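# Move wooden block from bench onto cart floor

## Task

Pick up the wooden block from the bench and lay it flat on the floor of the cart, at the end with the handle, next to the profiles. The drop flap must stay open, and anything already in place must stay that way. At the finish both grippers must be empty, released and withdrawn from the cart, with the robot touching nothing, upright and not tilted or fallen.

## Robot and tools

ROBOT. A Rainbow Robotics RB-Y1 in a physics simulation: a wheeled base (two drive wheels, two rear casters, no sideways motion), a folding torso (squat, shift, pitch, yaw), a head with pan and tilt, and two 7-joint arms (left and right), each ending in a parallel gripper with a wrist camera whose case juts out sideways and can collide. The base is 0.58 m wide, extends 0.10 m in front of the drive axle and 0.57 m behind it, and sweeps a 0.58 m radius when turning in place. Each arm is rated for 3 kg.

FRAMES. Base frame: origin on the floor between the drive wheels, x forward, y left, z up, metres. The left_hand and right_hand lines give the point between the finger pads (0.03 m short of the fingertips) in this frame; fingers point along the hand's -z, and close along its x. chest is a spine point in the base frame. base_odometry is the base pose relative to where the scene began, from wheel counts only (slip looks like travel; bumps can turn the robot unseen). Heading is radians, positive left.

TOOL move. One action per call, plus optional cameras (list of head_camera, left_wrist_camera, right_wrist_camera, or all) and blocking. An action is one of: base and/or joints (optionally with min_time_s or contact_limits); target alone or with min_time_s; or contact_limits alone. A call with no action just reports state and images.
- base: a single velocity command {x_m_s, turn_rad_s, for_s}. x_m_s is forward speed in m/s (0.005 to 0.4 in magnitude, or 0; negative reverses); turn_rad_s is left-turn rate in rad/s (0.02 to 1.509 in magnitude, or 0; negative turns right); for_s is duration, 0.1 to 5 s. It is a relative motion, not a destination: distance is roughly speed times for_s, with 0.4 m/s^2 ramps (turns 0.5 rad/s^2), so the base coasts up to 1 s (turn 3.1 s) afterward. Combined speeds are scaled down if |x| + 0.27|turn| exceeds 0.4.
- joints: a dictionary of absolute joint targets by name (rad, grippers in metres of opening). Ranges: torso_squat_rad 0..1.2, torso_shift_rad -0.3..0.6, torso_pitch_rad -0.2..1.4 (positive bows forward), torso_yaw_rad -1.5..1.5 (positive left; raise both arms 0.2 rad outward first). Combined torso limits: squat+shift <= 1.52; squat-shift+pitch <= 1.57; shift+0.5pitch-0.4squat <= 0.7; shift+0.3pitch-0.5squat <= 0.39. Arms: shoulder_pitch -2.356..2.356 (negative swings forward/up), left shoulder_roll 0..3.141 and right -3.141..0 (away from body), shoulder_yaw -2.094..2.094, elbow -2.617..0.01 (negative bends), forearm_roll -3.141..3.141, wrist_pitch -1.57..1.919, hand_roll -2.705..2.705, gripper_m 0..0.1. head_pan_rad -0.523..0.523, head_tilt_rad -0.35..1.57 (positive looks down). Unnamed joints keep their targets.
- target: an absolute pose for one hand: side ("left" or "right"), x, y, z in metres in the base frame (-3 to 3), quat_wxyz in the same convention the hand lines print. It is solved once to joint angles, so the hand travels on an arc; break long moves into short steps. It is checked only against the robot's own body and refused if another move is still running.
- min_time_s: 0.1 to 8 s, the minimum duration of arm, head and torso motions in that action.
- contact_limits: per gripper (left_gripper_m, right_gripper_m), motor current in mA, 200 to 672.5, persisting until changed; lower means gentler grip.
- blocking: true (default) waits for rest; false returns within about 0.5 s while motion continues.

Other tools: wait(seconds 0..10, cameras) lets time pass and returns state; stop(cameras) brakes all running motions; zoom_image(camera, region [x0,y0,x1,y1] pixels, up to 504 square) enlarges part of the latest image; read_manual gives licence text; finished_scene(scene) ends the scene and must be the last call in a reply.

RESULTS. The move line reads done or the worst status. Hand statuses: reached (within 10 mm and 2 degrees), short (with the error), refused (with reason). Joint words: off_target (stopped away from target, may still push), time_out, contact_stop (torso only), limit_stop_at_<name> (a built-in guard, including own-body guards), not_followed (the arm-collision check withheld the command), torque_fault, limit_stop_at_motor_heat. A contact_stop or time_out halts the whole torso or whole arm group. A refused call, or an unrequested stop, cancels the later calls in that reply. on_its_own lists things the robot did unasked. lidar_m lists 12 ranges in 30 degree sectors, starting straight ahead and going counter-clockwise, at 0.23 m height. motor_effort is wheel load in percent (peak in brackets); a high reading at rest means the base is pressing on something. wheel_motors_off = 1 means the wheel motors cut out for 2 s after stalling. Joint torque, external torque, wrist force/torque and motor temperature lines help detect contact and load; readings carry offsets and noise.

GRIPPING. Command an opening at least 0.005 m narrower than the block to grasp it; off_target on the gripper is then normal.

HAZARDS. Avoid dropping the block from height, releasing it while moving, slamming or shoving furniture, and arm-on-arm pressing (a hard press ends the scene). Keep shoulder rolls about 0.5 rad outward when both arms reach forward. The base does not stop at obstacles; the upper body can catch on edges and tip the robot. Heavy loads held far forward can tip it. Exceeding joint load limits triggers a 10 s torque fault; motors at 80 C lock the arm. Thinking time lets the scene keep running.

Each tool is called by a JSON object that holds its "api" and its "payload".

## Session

{"api": "move", "payload": {"joints": {"head_pan_rad": 0.5, "head_tilt_rad": 0.6}, "cameras": ["head_camera"]}}

{"api": "move", "payload": {"joints": {"head_pan_rad": -0.3, "head_tilt_rad": 0.7}, "cameras": ["head_camera"]}}

Scene clock: 1.00 s.
Joint torques (N m): left_arm=[-1.56 -0.75 0.68 -0.48 -0.13 -0.55 -0.13] | right_arm=[-3.64 -0.59 -0.77 -1.42 0.04 -0.56 0]
External joint torques (N m): left_arm=[-0.17 -0.9 0.67 0.08 -0.14 -0.13 -0.12] | right_arm=[-0.04 0.53 -0.73 0.22 -0.02 0.03 -0.02]
Motor temperatures (°C): left_arm=[31 28 31 36 34 32 37] | right_arm=[34 30 31 30 36 36 34]
Wrist force (N): left_arm=[-0.1 1.3 -7.8] | right_arm=[-2.6 0.9 -4.7]
Wrist torque (N m): left_arm=[-0.30 0.15 0.11] | right_arm=[-0.08 -0.10 -0.10]
Wrist force, peak (N): left_arm=[0.1 1.6 -7.9] | right_arm=[-2.9 0.8 -5.4]
move: done
base_odometry: x=+0.000 y=+0.000 heading=+0.000
lidar_m: 0.74 1.04 1.57 4.56 1.51 1.06 1.01 1.09 1.44 3.61 1.10 0.79
base_status: not commanded
joint_positions: torso_squat_rad=+0.350 torso_shift_rad=+0.000 torso_pitch_rad=+0.000 torso_yaw_rad=+0.000 left_shoulder_pitch_rad=+0.037 left_shoulder_roll_rad=+0.004 left_shoulder_yaw_rad=-0.043 left_elbow_rad=-0.196 left_forearm_roll_rad=-0.014 left_wrist_pitch_rad=+0.002 left_hand_roll_rad=+0.027 left_gripper_m=+0.099 right_shoulder_pitch_rad=-0.040 right_shoulder_roll_rad=-0.021 right_shoulder_yaw_rad=-0.018 right_elbow_rad=-0.235 right_forearm_roll_rad=+0.049 right_wrist_pitch_rad=-0.014 right_hand_roll_rad=+0.035 right_gripper_m=+0.099 head_pan_rad=+0.500 head_tilt_rad=+0.600
joint_status: all done
wheel_motors_off: 0
motor_effort: left_wheel=+0(1) right_wheel=+0(2)
chest: x=-0.2280 y=+0.0001 z=+1.2475 quat_wxyz=(+1.000, +0.000, +0.000, +0.000) (m; base frame)
left_hand: x=-0.1598 y=+0.2200 z=+0.5653 quat_wxyz=(+0.997, +0.000, -0.079, -0.009) (m; base frame)
right_hand: x=-0.0823 y=-0.2360 z=+0.5770 quat_wxyz=(+0.989, -0.016, -0.142, +0.041) (m; base frame)
pictures: head_camera
camera_calibration:
head_camera: T_world_to_cam=[[0.480762, -0.876288, -0.0314125, 0.143715], [-0.465904, -0.224934, -0.855767, 1.19443], [0.742833, 0.426055, -0.516406, 0.845605], [0, 0, 0, 1]] pos_world=[-0.140746, 0.0343292, 1.46335]

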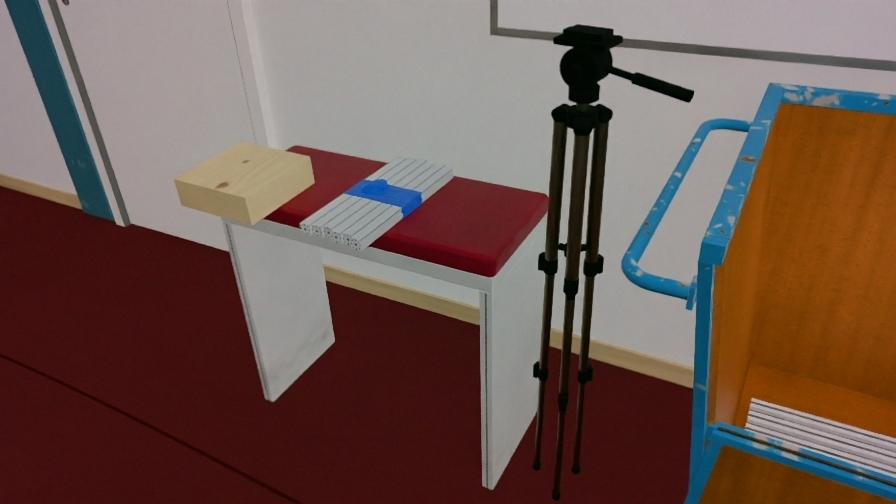

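Scene clock: 2.20 s.
Joint torques (N m): left_arm=[-1.51 -0.97 0.68 -0.42 -0.04 -0.53 0.15] | right_arm=[-3.77 -0.74 -0.77 -1.54 -0.12 -0.59 -0.02]
External joint torques (N m): left_arm=[-0.13 -1.12 0.67 0.14 -0.04 -0.11 0.15] | right_arm=[-0.17 0.38 -0.73 0.09 -0.18 0.01 -0.03]
Wrist force (N): left_arm=[-0.5 1.5 -7.3] | right_arm=[-2.5 0.7 -4.5]
Wrist torque (N m): left_arm=[-0.34 0.13 0.08] | right_arm=[-0.05 -0.11 -0.09]
Wrist force, peak (N): left_arm=[-0.7 1.3 -8.3] | right_arm=[-2.9 1.1 -5.5]
move: done
base_odometry: x=+0.000 y=+0.000 heading=+0.000
lidar_m: 0.73 1.02 1.57 4.57 1.52 1.09 1.02 1.07 1.44 3.61 1.09 0.78
base_status: not commanded
joint_positions: torso_squat_rad=+0.350 torso_shift_rad=+0.000 torso_pitch_rad=+0.000 torso_yaw_rad=+0.000 left_shoulder_pitch_rad=+0.037 left_shoulder_roll_rad=+0.004 left_shoulder_yaw_rad=-0.043 left_elbow_rad=-0.196 left_forearm_roll_rad=-0.014 left_wrist_pitch_rad=+0.002 left_hand_roll_rad=+0.027 left_gripper_m=+0.099 right_shoulder_pitch_rad=-0.040 right_shoulder_roll_rad=-0.021 right_shoulder_yaw_rad=-0.018 right_elbow_rad=-0.235 right_forearm_roll_rad=+0.049 right_wrist_pitch_rad=-0.014 right_hand_roll_rad=+0.035 right_gripper_m=+0.099 head_pan_rad=-0.300 head_tilt_rad=+0.700
joint_status: all done
wheel_motors_off: 0
motor_effort: left_wheel=+0(1) right_wheel=+0(2)
chest: x=-0.2280 y=+0.0001 z=+1.2475 quat_wxyz=(+1.000, +0.000, +0.000, +0.000) (m; base frame)
left_hand: x=-0.1598 y=+0.2200 z=+0.5653 quat_wxyz=(+0.997, +0.000, -0.079, -0.009) (m; base frame)
right_hand: x=-0.0823 y=-0.2360 z=+0.5770 quat_wxyz=(+0.989, -0.016, -0.142, +0.041) (m; base frame)
pictures: head_camera
camera_calibration:
head_camera: T_world_to_cam=[[-0.296625, -0.954477, -0.0314297, -0.0164684], [-0.565004, 0.201931, -0.799997, 1.09321], [0.769925, -0.219541, -0.599181, 0.971117], [0, 0, 0, 1]] pos_world=[-0.134905, -0.0232709, 1.45592]

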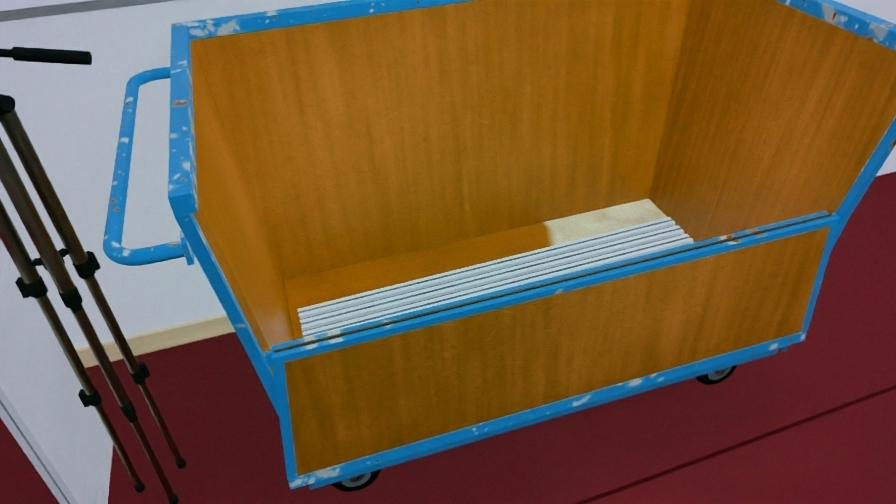

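{"api": "move", "payload": {"base": {"turn_rad_s": 0.85, "for_s": 1.848}, "joints": {"left_shoulder_pitch_rad": -1.749, "left_shoulder_roll_rad": 0.75, "left_shoulder_yaw_rad": -0.355, "left_elbow_rad": -1.324, "left_forearm_roll_rad": 0.697, "left_wrist_pitch_rad": 1.778, "left_hand_roll_rad": 2.143, "right_shoulder_pitch_rad": -1.749, "right_shoulder_roll_rad": -0.75, "right_shoulder_yaw_rad": 0.355, "right_elbow_rad": -1.324, "right_forearm_roll_rad": -0.697, "right_wrist_pitch_rad": 1.778, "right_hand_roll_rad": -2.143, "torso_squat_rad": 0.0, "torso_pitch_rad": 1.05, "head_pan_rad": 0.0, "head_tilt_rad": -0.1, "left_gripper_m": 0.0, "right_gripper_m": 0.0}}}

{"api": "move", "payload": {"base": {"x_m_s": 0.4, "for_s": 3.05}}}

{"api": "move", "payload": {"base": {"turn_rad_s": -0.85, "for_s": 1.848}, "cameras": ["head_camera"]}}

Scene clock: 11.50 s.
Joint torques (N m): left_arm=[-19.32 5.81 7.02 -6.19 0.06 -0.59 -0.39] | right_arm=[-20.12 -7.6 -5.07 -6.75 0.31 -0.04 0.31]
External joint torques (N m): left_arm=[0.86 -1.94 0.69 0.57 0.02 -0.46 -0.39] | right_arm=[-0.36 0.46 0.81 -0.32 0.09 0.04 0.31]
Wrist force (N): left_arm=[0.8 1.9 -8.2] | right_arm=[-1.5 0.5 -5.3]
Wrist torque (N m): left_arm=[-0.35 0.19 0.05] | right_arm=[-0.05 -0.07 -0.06]
Wrist force, peak (N): left_arm=[-1.2 2.2 -8.8] | right_arm=[-4.3 2.8 -4.8]
move: done
base_odometry: x=+0.000 y=+0.000 heading=+1.558
lidar_m: 4.62 1.51 1.08 1.02 1.07 1.41 3.59 1.13 0.79 0.76 1.03 1.56
base_status: done (sent for 1.83 of 1.83 s)
joint_positions: torso_squat_rad=+0.000 torso_shift_rad=+0.000 torso_pitch_rad=+1.050 torso_yaw_rad=+0.000 left_shoulder_pitch_rad=-1.749 left_shoulder_roll_rad=+0.750 left_shoulder_yaw_rad=-0.355 left_elbow_rad=-1.324 left_forearm_roll_rad=+0.697 left_wrist_pitch_rad=+1.778 left_hand_roll_rad=+2.143 left_gripper_m=+0.000 right_shoulder_pitch_rad=-1.749 right_shoulder_roll_rad=-0.750 right_shoulder_yaw_rad=+0.355 right_elbow_rad=-1.324 right_forearm_roll_rad=-0.697 right_wrist_pitch_rad=+1.778 right_hand_roll_rad=-2.143 right_gripper_m=+0.000 head_pan_rad=+0.000 head_tilt_rad=-0.100
joint_status: all done
wheel_motors_off: 0
motor_effort: left_wheel=-3(33) right_wheel=+15(56)
chest: x=+0.0404 y=+0.0001 z=+1.1344 quat_wxyz=(+0.865, +0.000, +0.501, +0.000) (m; base frame)
left_hand: x=+0.5589 y=+0.1650 z=+0.8201 quat_wxyz=(+0.707, -0.018, -0.018, +0.707) (m; base frame)
right_hand: x=+0.5588 y=-0.1648 z=+0.8201 quat_wxyz=(+0.707, +0.018, -0.018, -0.707) (m; base frame)
pictures: none

Scene clock: 16.00 s.
Joint torques (N m): left_arm=[-18.75 5.86 6.63 -6.09 0.08 -0.49 -0.26] | right_arm=[-20.06 -7.63 -4.91 -6.96 0.35 0.03 0.12]
External joint torques (N m): left_arm=[1.42 -1.89 0.3 0.67 0.05 -0.36 -0.26] | right_arm=[-0.31 0.43 0.97 -0.54 0.14 0.12 0.12]
Wrist force (N): left_arm=[1.5 1.8 -8.1] | right_arm=[-1.6 0.9 -5.1]
Wrist torque (N m): left_arm=[-0.32 0.24 0.05] | right_arm=[-0.10 -0.08 -0.04]
Wrist force, peak (N): left_arm=[0.9 1.9 -8.4] | right_arm=[-1.2 0.3 -5.7]
move: done
base_odometry: x=+0.016 y=+1.227 heading=+1.558
lidar_m: 4.37 1.59 1.11 1.07 1.10 1.47 3.76 1.36 1.10 0.88 1.52 2.00
base_status: done (sent for 3.07 of 3.07 s)
joint_positions: torso_squat_rad=+0.000 torso_shift_rad=+0.000 torso_pitch_rad=+1.050 torso_yaw_rad=+0.000 left_shoulder_pitch_rad=-1.749 left_shoulder_roll_rad=+0.750 left_shoulder_yaw_rad=-0.355 left_elbow_rad=-1.324 left_forearm_roll_rad=+0.697 left_wrist_pitch_rad=+1.778 left_hand_roll_rad=+2.143 left_gripper_m=+0.000 right_shoulder_pitch_rad=-1.749 right_shoulder_roll_rad=-0.750 right_shoulder_yaw_rad=+0.355 right_elbow_rad=-1.324 right_forearm_roll_rad=-0.697 right_wrist_pitch_rad=+1.778 right_hand_roll_rad=-2.143 right_gripper_m=+0.000 head_pan_rad=+0.000 head_tilt_rad=-0.100
joint_status: not commanded
wheel_motors_off: 0
motor_effort: left_wheel=+8(31) right_wheel=-9(44)
chest: x=+0.0404 y=+0.0001 z=+1.1345 quat_wxyz=(+0.865, +0.000, +0.501, +0.000) (m; base frame)
left_hand: x=+0.5589 y=+0.1650 z=+0.8202 quat_wxyz=(+0.707, -0.018, -0.018, +0.707) (m; base frame)
right_hand: x=+0.5588 y=-0.1648 z=+0.8201 quat_wxyz=(+0.707, +0.018, -0.018, -0.707) (m; base frame)
pictures: none

Scene clock: 19.90 s.
Joint torques (N m): left_arm=[-19.06 5.91 6.58 -6.2 -0.04 -0.47 -0.3] | right_arm=[-19.9 -7.44 -4.96 -6.93 0.13 0.07 0.28]
External joint torques (N m): left_arm=[1.11 -1.84 0.25 0.57 -0.07 -0.34 -0.3] | right_arm=[-0.14 0.62 0.92 -0.5 -0.08 0.15 0.28]
Wrist force (N): left_arm=[0.8 1.3 -7.2] | right_arm=[-1.1 0.4 -5.4]
Wrist torque (N m): left_arm=[-0.25 0.18 0.02] | right_arm=[-0.04 0.01 -0.04]
Wrist force, peak (N): left_arm=[1.4 1.8 -8.2] | right_arm=[-1.3 0.7 -5.8]
move: done
base_odometry: x=+0.016 y=+1.227 heading=+0.001
lidar_m: 0.87 1.52 2.01 4.36 1.58 1.12 1.06 1.11 1.50 3.78 1.34 1.10
base_status: done (sent for 1.83 of 1.83 s)
joint_positions: torso_squat_rad=+0.000 torso_shift_rad=+0.000 torso_pitch_rad=+1.050 torso_yaw_rad=+0.000 left_shoulder_pitch_rad=-1.749 left_shoulder_roll_rad=+0.750 left_shoulder_yaw_rad=-0.355 left_elbow_rad=-1.324 left_forearm_roll_rad=+0.697 left_wrist_pitch_rad=+1.778 left_hand_roll_rad=+2.143 left_gripper_m=+0.000 right_shoulder_pitch_rad=-1.749 right_shoulder_roll_rad=-0.750 right_shoulder_yaw_rad=+0.355 right_elbow_rad=-1.324 right_forearm_roll_rad=-0.697 right_wrist_pitch_rad=+1.778 right_hand_roll_rad=-2.143 right_gripper_m=+0.000 head_pan_rad=+0.000 head_tilt_rad=-0.100
joint_status: not commanded
wheel_motors_off: 0
motor_effort: left_wheel=+16(35) right_wheel=-5(38)
chest: x=+0.0404 y=+0.0001 z=+1.1345 quat_wxyz=(+0.865, +0.000, +0.501, +0.000) (m; base frame)
left_hand: x=+0.5589 y=+0.1649 z=+0.8202 quat_wxyz=(+0.707, -0.018, -0.018, +0.707) (m; base frame)
right_hand: x=+0.5588 y=-0.1649 z=+0.8201 quat_wxyz=(+0.707, +0.018, -0.018, -0.707) (m; base frame)
pictures: head_camera
camera_calibration:
head_camera: T_world_to_cam=[[-0.00912439, -0.999502, -0.0302231, 0.0378859], [-0.778767, 0.0260617, -0.626772, 0.98821], [0.627247, 0.0178178, -0.778617, 0.75], [0, 0, 0, 1]] pos_world=[0.299496, -0.00125082, 1.20449]

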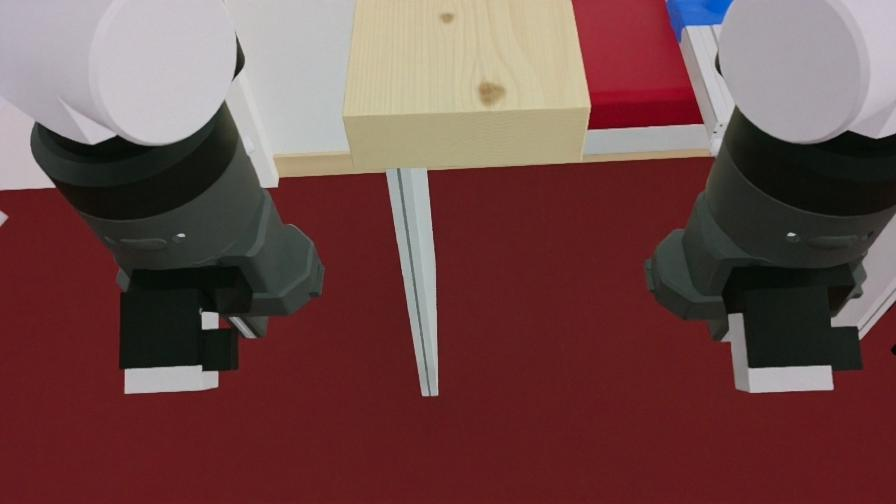

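{"api": "move", "payload": {"base": {"x_m_s": 0.3, "for_s": 1.22}, "joints": {"head_tilt_rad": 0.15}, "contact_limits": {"left_gripper_m": 380, "right_gripper_m": 380}, "cameras": ["head_camera"]}}

Scene clock: 24.53 s.
Joint torques (N m): left_arm=[-19.01 5.78 6.76 -6.14 -0.06 -0.53 -0.27] | right_arm=[-19.87 -7.13 -5.05 -6.92 0.33 -0.04 0.31]
External joint torques (N m): left_arm=[1.17 -1.98 0.43 0.63 -0.09 -0.4 -0.27] | right_arm=[-0.12 0.93 0.83 -0.5 0.11 0.04 0.31]
Wrist force (N): left_arm=[0.9 1.8 -7.1] | right_arm=[-1.0 0.5 -4.7]
Wrist torque (N m): left_arm=[-0.33 0.23 -0.01] | right_arm=[-0.05 0.00 -0.07]
Wrist force, peak (N): left_arm=[0.9 2.3 -8.4] | right_arm=[-1.5 0.5 -5.7]
move: done
base_odometry: x=+0.386 y=+1.227 heading=+0.001
lidar_m: 0.49 1.15 1.54 3.89 2.12 1.51 1.44 1.48 2.01 1.53 0.81 0.91
base_status: done (sent for 1.23 of 1.23 s)
joint_positions: torso_squat_rad=+0.000 torso_shift_rad=+0.000 torso_pitch_rad=+1.050 torso_yaw_rad=+0.000 left_shoulder_pitch_rad=-1.749 left_shoulder_roll_rad=+0.750 left_shoulder_yaw_rad=-0.355 left_elbow_rad=-1.324 left_forearm_roll_rad=+0.697 left_wrist_pitch_rad=+1.778 left_hand_roll_rad=+2.143 left_gripper_m=+0.000 right_shoulder_pitch_rad=-1.749 right_shoulder_roll_rad=-0.750 right_shoulder_yaw_rad=+0.355 right_elbow_rad=-1.324 right_forearm_roll_rad=-0.697 right_wrist_pitch_rad=+1.778 right_hand_roll_rad=-2.143 right_gripper_m=+0.000 head_pan_rad=+0.000 head_tilt_rad=+0.150
joint_status: all done
wheel_motors_off: 0
motor_effort: left_wheel=-1(44) right_wheel=+0(29)
contact_limits: left_gripper_m 380 mA; right_gripper_m 380 mA
chest: x=+0.0404 y=+0.0001 z=+1.1345 quat_wxyz=(+0.865, +0.000, +0.501, +0.000) (m; base frame)
left_hand: x=+0.5589 y=+0.1649 z=+0.8202 quat_wxyz=(+0.707, -0.018, -0.018, +0.707) (m; base frame)
right_hand: x=+0.5588 y=-0.1649 z=+0.8201 quat_wxyz=(+0.707, +0.018, -0.018, -0.707) (m; base frame)
pictures: head_camera
camera_calibration:
head_camera: T_world_to_cam=[[-0.0163194, -0.999502, -0.0270263, 0.0356208], [-0.909624, 0.026063, -0.414615, 0.759923], [0.415113, 0.0178175, -0.909596, 0.956815], [0, 0, 0, 1]] pos_world=[0.294639, -0.00125081, 1.18635]

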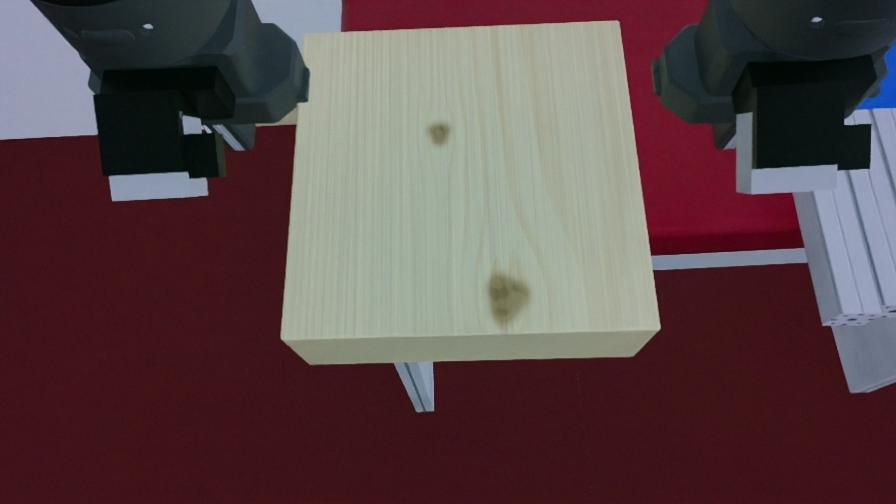

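{"api": "move", "payload": {"base": {"x_m_s": -0.1, "for_s": 0.2}, "joints": {"torso_squat_rad": 0.19, "torso_pitch_rad": 1.1}}}

{"api": "move", "payload": {"joints": {"left_gripper_m": 0.045, "right_gripper_m": 0.045}}}

{"api": "move", "payload": {"joints": {"left_gripper_m": 0.08, "right_gripper_m": 0.08}, "cameras": ["head_camera"]}}

Scene clock: 28.63 s.
Joint torques (N m): left_arm=[-18.13 5.95 6.31 -6.35 0.04 -0.36 -0.33] | right_arm=[-19.31 -7.43 -5.06 -6.76 0.15 0.06 0.28]
External joint torques (N m): left_arm=[1.46 -1.61 0.15 0.52 -0.05 -0.31 -0.33] | right_arm=[-0.15 0.45 0.67 -0.25 -0.02 0.06 0.28]
Wrist force (N): left_arm=[1.0 1.4 -7.6] | right_arm=[-1.0 1.0 -5.0]
Wrist torque (N m): left_arm=[-0.34 0.20 0.03] | right_arm=[-0.09 -0.05 -0.04]
Wrist force, peak (N): left_arm=[0.7 1.7 -8.5] | right_arm=[-1.8 0.4 -5.8]
move: done
base_odometry: x=+0.370 y=+1.227 heading=+0.001
lidar_m: 0.52 1.17 1.55 3.95 2.10 1.50 1.42 1.48 1.99 1.61 0.83 0.90
base_status: done (sent for 0.2 of 0.2 s)
joint_positions: torso_squat_rad=+0.190 torso_shift_rad=+0.000 torso_pitch_rad=+1.100 torso_yaw_rad=+0.000 left_shoulder_pitch_rad=-1.749 left_shoulder_roll_rad=+0.750 left_shoulder_yaw_rad=-0.355 left_elbow_rad=-1.324 left_forearm_roll_rad=+0.697 left_wrist_pitch_rad=+1.778 left_hand_roll_rad=+2.143 left_gripper_m=+0.000 right_shoulder_pitch_rad=-1.749 right_shoulder_roll_rad=-0.750 right_shoulder_yaw_rad=+0.355 right_elbow_rad=-1.324 right_forearm_roll_rad=-0.697 right_wrist_pitch_rad=+1.778 right_hand_roll_rad=-2.143 right_gripper_m=+0.000 head_pan_rad=+0.000 head_tilt_rad=+0.150
joint_status: all done
wheel_motors_off: 0
motor_effort: left_wheel=-2(21) right_wheel=-1(21)
contact_limits: left_gripper_m 380 mA; right_gripper_m 380 mA
chest: x=+0.0478 y=+0.0001 z=+1.1083 quat_wxyz=(+0.853, +0.000, +0.523, +0.000) (m; base frame)
left_hand: x=+0.5499 y=+0.1649 z=+0.7685 quat_wxyz=(+0.707, +0.000, +0.000, +0.707) (m; base frame)
right_hand: x=+0.5498 y=-0.1649 z=+0.7684 quat_wxyz=(+0.707, +0.000, +0.000, -0.707) (m; base frame)
pictures: none

Scene clock: 29.63 s.
Joint torques (N m): left_arm=[-17.99 5.82 6.47 -6.25 0.08 -0.37 -0.29] | right_arm=[-19.78 -7.37 -5.13 -7.01 0.19 0.07 0.26]
External joint torques (N m): left_arm=[1.6 -1.74 0.31 0.62 -0.01 -0.32 -0.29] | right_arm=[-0.62 0.52 0.6 -0.5 0.02 0.07 0.26]
Wrist force (N): left_arm=[1.2 1.3 -7.4] | right_arm=[-1.1 0.7 -4.8]
Wrist torque (N m): left_arm=[-0.30 0.25 0.04] | right_arm=[-0.07 -0.04 -0.03]
Wrist force, peak (N): left_arm=[0.9 1.3 -8.2] | right_arm=[-0.9 0.9 -5.6]
move: done
base_odometry: x=+0.370 y=+1.227 heading=+0.001
lidar_m: 0.52 1.17 1.56 3.96 2.09 1.50 1.42 1.48 1.98 1.62 0.84 0.89
base_status: not commanded
joint_positions: torso_squat_rad=+0.190 torso_shift_rad=+0.000 torso_pitch_rad=+1.100 torso_yaw_rad=+0.000 left_shoulder_pitch_rad=-1.749 left_shoulder_roll_rad=+0.750 left_shoulder_yaw_rad=-0.355 left_elbow_rad=-1.324 left_forearm_roll_rad=+0.697 left_wrist_pitch_rad=+1.778 left_hand_roll_rad=+2.143 left_gripper_m=+0.045 right_shoulder_pitch_rad=-1.749 right_shoulder_roll_rad=-0.750 right_shoulder_yaw_rad=+0.355 right_elbow_rad=-1.324 right_forearm_roll_rad=-0.697 right_wrist_pitch_rad=+1.778 right_hand_roll_rad=-2.143 right_gripper_m=+0.045 head_pan_rad=+0.000 head_tilt_rad=+0.150
joint_status: all done
wheel_motors_off: 0
motor_effort: left_wheel=-1(2) right_wheel=+1(2)
contact_limits: left_gripper_m 380 mA; right_gripper_m 380 mA
chest: x=+0.0478 y=+0.0001 z=+1.1083 quat_wxyz=(+0.853, +0.000, +0.523, +0.000) (m; base frame)
left_hand: x=+0.5499 y=+0.1649 z=+0.7685 quat_wxyz=(+0.707, +0.000, +0.000, +0.707) (m; base frame)
right_hand: x=+0.5498 y=-0.1649 z=+0.7684 quat_wxyz=(+0.707, +0.000, +0.000, -0.707) (m; base frame)
pictures: none

Scene clock: 30.50 s.
Joint torques (N m): left_arm=[-21.32 -13.48 3.97 -12.35 6.99 -5.03 -0.26] | right_arm=[-22.33 6.03 -5.17 -11.72 -4.31 -3.13 0.21]
External joint torques (N m): left_arm=[-1.74 -21.14 -2.2 -5.51 6.91 -4.99 -0.26] | right_arm=[-3.18 13.98 0.57 -5.23 -4.48 -3.13 0.21]
Wrist force (N): left_arm=[44.0 2.0 1.0] | right_arm=[29.2 -0.9 -2.1]
Wrist torque (N m): left_arm=[-0.31 1.60 0.00] | right_arm=[-0.01 1.17 0.15]
Wrist force, peak (N): left_arm=[44.4 1.7 0.0] | right_arm=[29.2 -0.8 -3.0]
move: off_target
base_odometry: x=+0.370 y=+1.227 heading=+0.001
lidar_m: 0.51 1.18 1.54 3.94 2.10 1.49 1.42 1.48 1.98 1.60 0.83 0.89
base_status: not commanded
joint_positions: torso_squat_rad=+0.190 torso_shift_rad=+0.000 torso_pitch_rad=+1.100 torso_yaw_rad=+0.000 left_shoulder_pitch_rad=-1.748 left_shoulder_roll_rad=+0.755 left_shoulder_yaw_rad=-0.354 left_elbow_rad=-1.323 left_forearm_roll_rad=+0.695 left_wrist_pitch_rad=+1.779 left_hand_roll_rad=+2.143 left_gripper_m=+0.069 right_shoulder_pitch_rad=-1.748 right_shoulder_roll_rad=-0.753 right_shoulder_yaw_rad=+0.355 right_elbow_rad=-1.323 right_forearm_roll_rad=-0.696 right_wrist_pitch_rad=+1.779 right_hand_roll_rad=-2.143 right_gripper_m=+0.080 head_pan_rad=+0.000 head_tilt_rad=+0.150
joint_status: left_gripper_m off_target (ended at +0.069, target +0.080); the others done
wheel_motors_off: 0
motor_effort: left_wheel=+2(2) right_wheel=-1(3)
contact_limits: left_gripper_m 380 mA; right_gripper_m 380 mA
chest: x=+0.0476 y=+0.0002 z=+1.1084 quat_wxyz=(+0.853, +0.000, +0.523, +0.000) (m; base frame)
left_hand: x=+0.5503 y=+0.1687 z=+0.7688 quat_wxyz=(+0.705, +0.002, -0.002, +0.709) (m; base frame)
right_hand: x=+0.5500 y=-0.1670 z=+0.7685 quat_wxyz=(+0.706, -0.001, -0.001, -0.708) (m; base frame)
pictures: head_camera
camera_calibration:
head_camera: T_world_to_cam=[[-0.017323, -0.999507, -0.0261688, 0.0342487], [-0.929078, 0.025763, -0.368985, 0.706017], [0.369477, 0.017921, -0.929067, 0.953895], [0, 0, 0, 1]] pos_world=[0.304097, -0.00105197, 1.14764]

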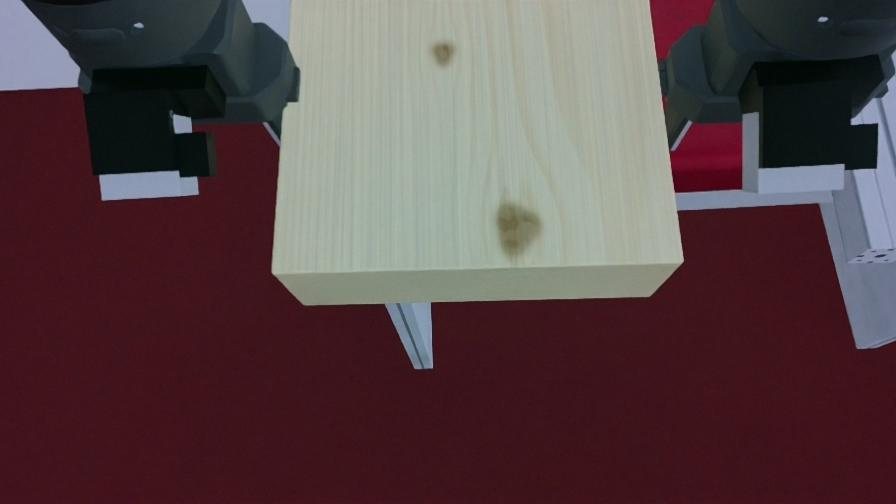

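{"api": "move", "payload": {"joints": {"torso_squat_rad": 0.0, "left_gripper_m": 0.09, "right_gripper_m": 0.085}, "contact_limits": {"left_gripper_m": 450, "right_gripper_m": 450}, "min_time_s": 1}}

{"api": "move", "payload": {"joints": {"torso_pitch_rad": 1.04}, "cameras": ["head_camera"]}}

Scene clock: 33.23 s.
Joint torques (N m): left_arm=[-30.49 -18.54 4.55 -18.54 10.4 -6.4 -0.17] | right_arm=[-32.6 17.63 -4.88 -20 -9.22 -5.95 0.15]
External joint torques (N m): left_arm=[-10.97 -26.23 -1.62 -11.7 10.32 -6.37 -0.17] | right_arm=[-13.52 25.65 0.86 -13.52 -9.39 -5.96 0.15]
Wrist force (N): left_arm=[55.5 -1.4 -18.2] | right_arm=[52.4 0.9 -18.5]
Wrist torque (N m): left_arm=[-0.20 0.86 0.17] | right_arm=[-0.01 0.97 0.15]
Wrist force, peak (N): left_arm=[56.2 -0.4 -18.9] | right_arm=[52.5 0.5 -18.7]
move: off_target
base_odometry: x=+0.370 y=+1.227 heading=+0.001
lidar_m: 0.52 1.17 1.55 3.95 2.11 1.49 1.42 1.48 1.98 1.60 0.84 0.88
base_status: not commanded
joint_positions: torso_squat_rad=+0.000 torso_shift_rad=+0.000 torso_pitch_rad=+1.101 torso_yaw_rad=+0.000 left_shoulder_pitch_rad=-1.746 left_shoulder_roll_rad=+0.756 left_shoulder_yaw_rad=-0.354 left_elbow_rad=-1.321 left_forearm_roll_rad=+0.694 left_wrist_pitch_rad=+1.780 left_hand_roll_rad=+2.143 left_gripper_m=+0.083 right_shoulder_pitch_rad=-1.746 right_shoulder_roll_rad=-0.756 right_shoulder_yaw_rad=+0.355 right_elbow_rad=-1.321 right_forearm_roll_rad=-0.695 right_wrist_pitch_rad=+1.780 right_hand_roll_rad=-2.143 right_gripper_m=+0.085 head_pan_rad=+0.000 head_tilt_rad=+0.150
joint_status: left_gripper_m off_target (ended at +0.083, target +0.090); the others done
wheel_motors_off: 0
motor_effort: left_wheel=+2(3) right_wheel=+0(4)
contact_limits: left_gripper_m 450 mA; right_gripper_m 450 mA
chest: x=+0.0482 y=+0.0001 z=+1.1205 quat_wxyz=(+0.852, +0.000, +0.523, +0.000) (m; base frame)
left_hand: x=+0.5497 y=+0.1702 z=+0.7789 quat_wxyz=(+0.705, +0.004, -0.002, +0.710) (m; base frame)
right_hand: x=+0.5494 y=-0.1700 z=+0.7786 quat_wxyz=(+0.705, -0.005, -0.002, -0.710) (m; base frame)
pictures: none

Scene clock: 34.23 s.
Joint torques (N m): left_arm=[-31.56 -18.77 5.39 -19.08 10.36 -6.76 -0.24] | right_arm=[-34.74 18.09 -5.29 -20.63 -9.31 -6.17 0.01]
External joint torques (N m): left_arm=[-11.34 -26.68 -0.98 -12.36 10.34 -6.64 -0.24] | right_arm=[-14.95 26.32 0.64 -14.25 -9.55 -6.09 0.01]
Wrist force (N): left_arm=[55.7 0.0 -18.3] | right_arm=[52.8 -0.2 -17.7]
Wrist torque (N m): left_arm=[-0.28 0.91 0.12] | right_arm=[0.04 1.06 0.20]
Wrist force, peak (N): left_arm=[56.5 0.2 -19.6] | right_arm=[52.5 0.5 -19.9]
move: done
base_odometry: x=+0.370 y=+1.227 heading=+0.001
lidar_m: 0.52 1.17 1.55 3.97 2.10 1.48 1.41 1.49 1.97 1.60 0.83 0.89
base_status: not commanded
joint_positions: torso_squat_rad=+0.000 torso_shift_rad=+0.000 torso_pitch_rad=+1.041 torso_yaw_rad=+0.000 left_shoulder_pitch_rad=-1.746 left_shoulder_roll_rad=+0.756 left_shoulder_yaw_rad=-0.354 left_elbow_rad=-1.321 left_forearm_roll_rad=+0.694 left_wrist_pitch_rad=+1.780 left_hand_roll_rad=+2.143 left_gripper_m=+0.084 right_shoulder_pitch_rad=-1.745 right_shoulder_roll_rad=-0.757 right_shoulder_yaw_rad=+0.355 right_elbow_rad=-1.321 right_forearm_roll_rad=-0.695 right_wrist_pitch_rad=+1.780 right_hand_roll_rad=-2.143 right_gripper_m=+0.085 head_pan_rad=+0.000 head_tilt_rad=+0.150
joint_status: all done
wheel_motors_off: 0
motor_effort: left_wheel=+1(3) right_wheel=-1(3)
contact_limits: left_gripper_m 450 mA; right_gripper_m 450 mA
chest: x=+0.0393 y=+0.0001 z=+1.1368 quat_wxyz=(+0.868, +0.000, +0.497, +0.000) (m; base frame)
left_hand: x=+0.5603 y=+0.1703 z=+0.8259 quat_wxyz=(+0.704, -0.017, -0.023, +0.709) (m; base frame)
right_hand: x=+0.5601 y=-0.1701 z=+0.8256 quat_wxyz=(+0.704, +0.016, -0.023, -0.709) (m; base frame)
pictures: head_camera
camera_calibration:
head_camera: T_world_to_cam=[[-0.0159845, -0.999504, -0.0271279, 0.0358432], [-0.905912, 0.0259595, -0.422671, 0.768898], [0.423165, 0.0178193, -0.905877, 0.954938], [0, 0, 0, 1]] pos_world=[0.29303, -0.00115113, 1.19102]

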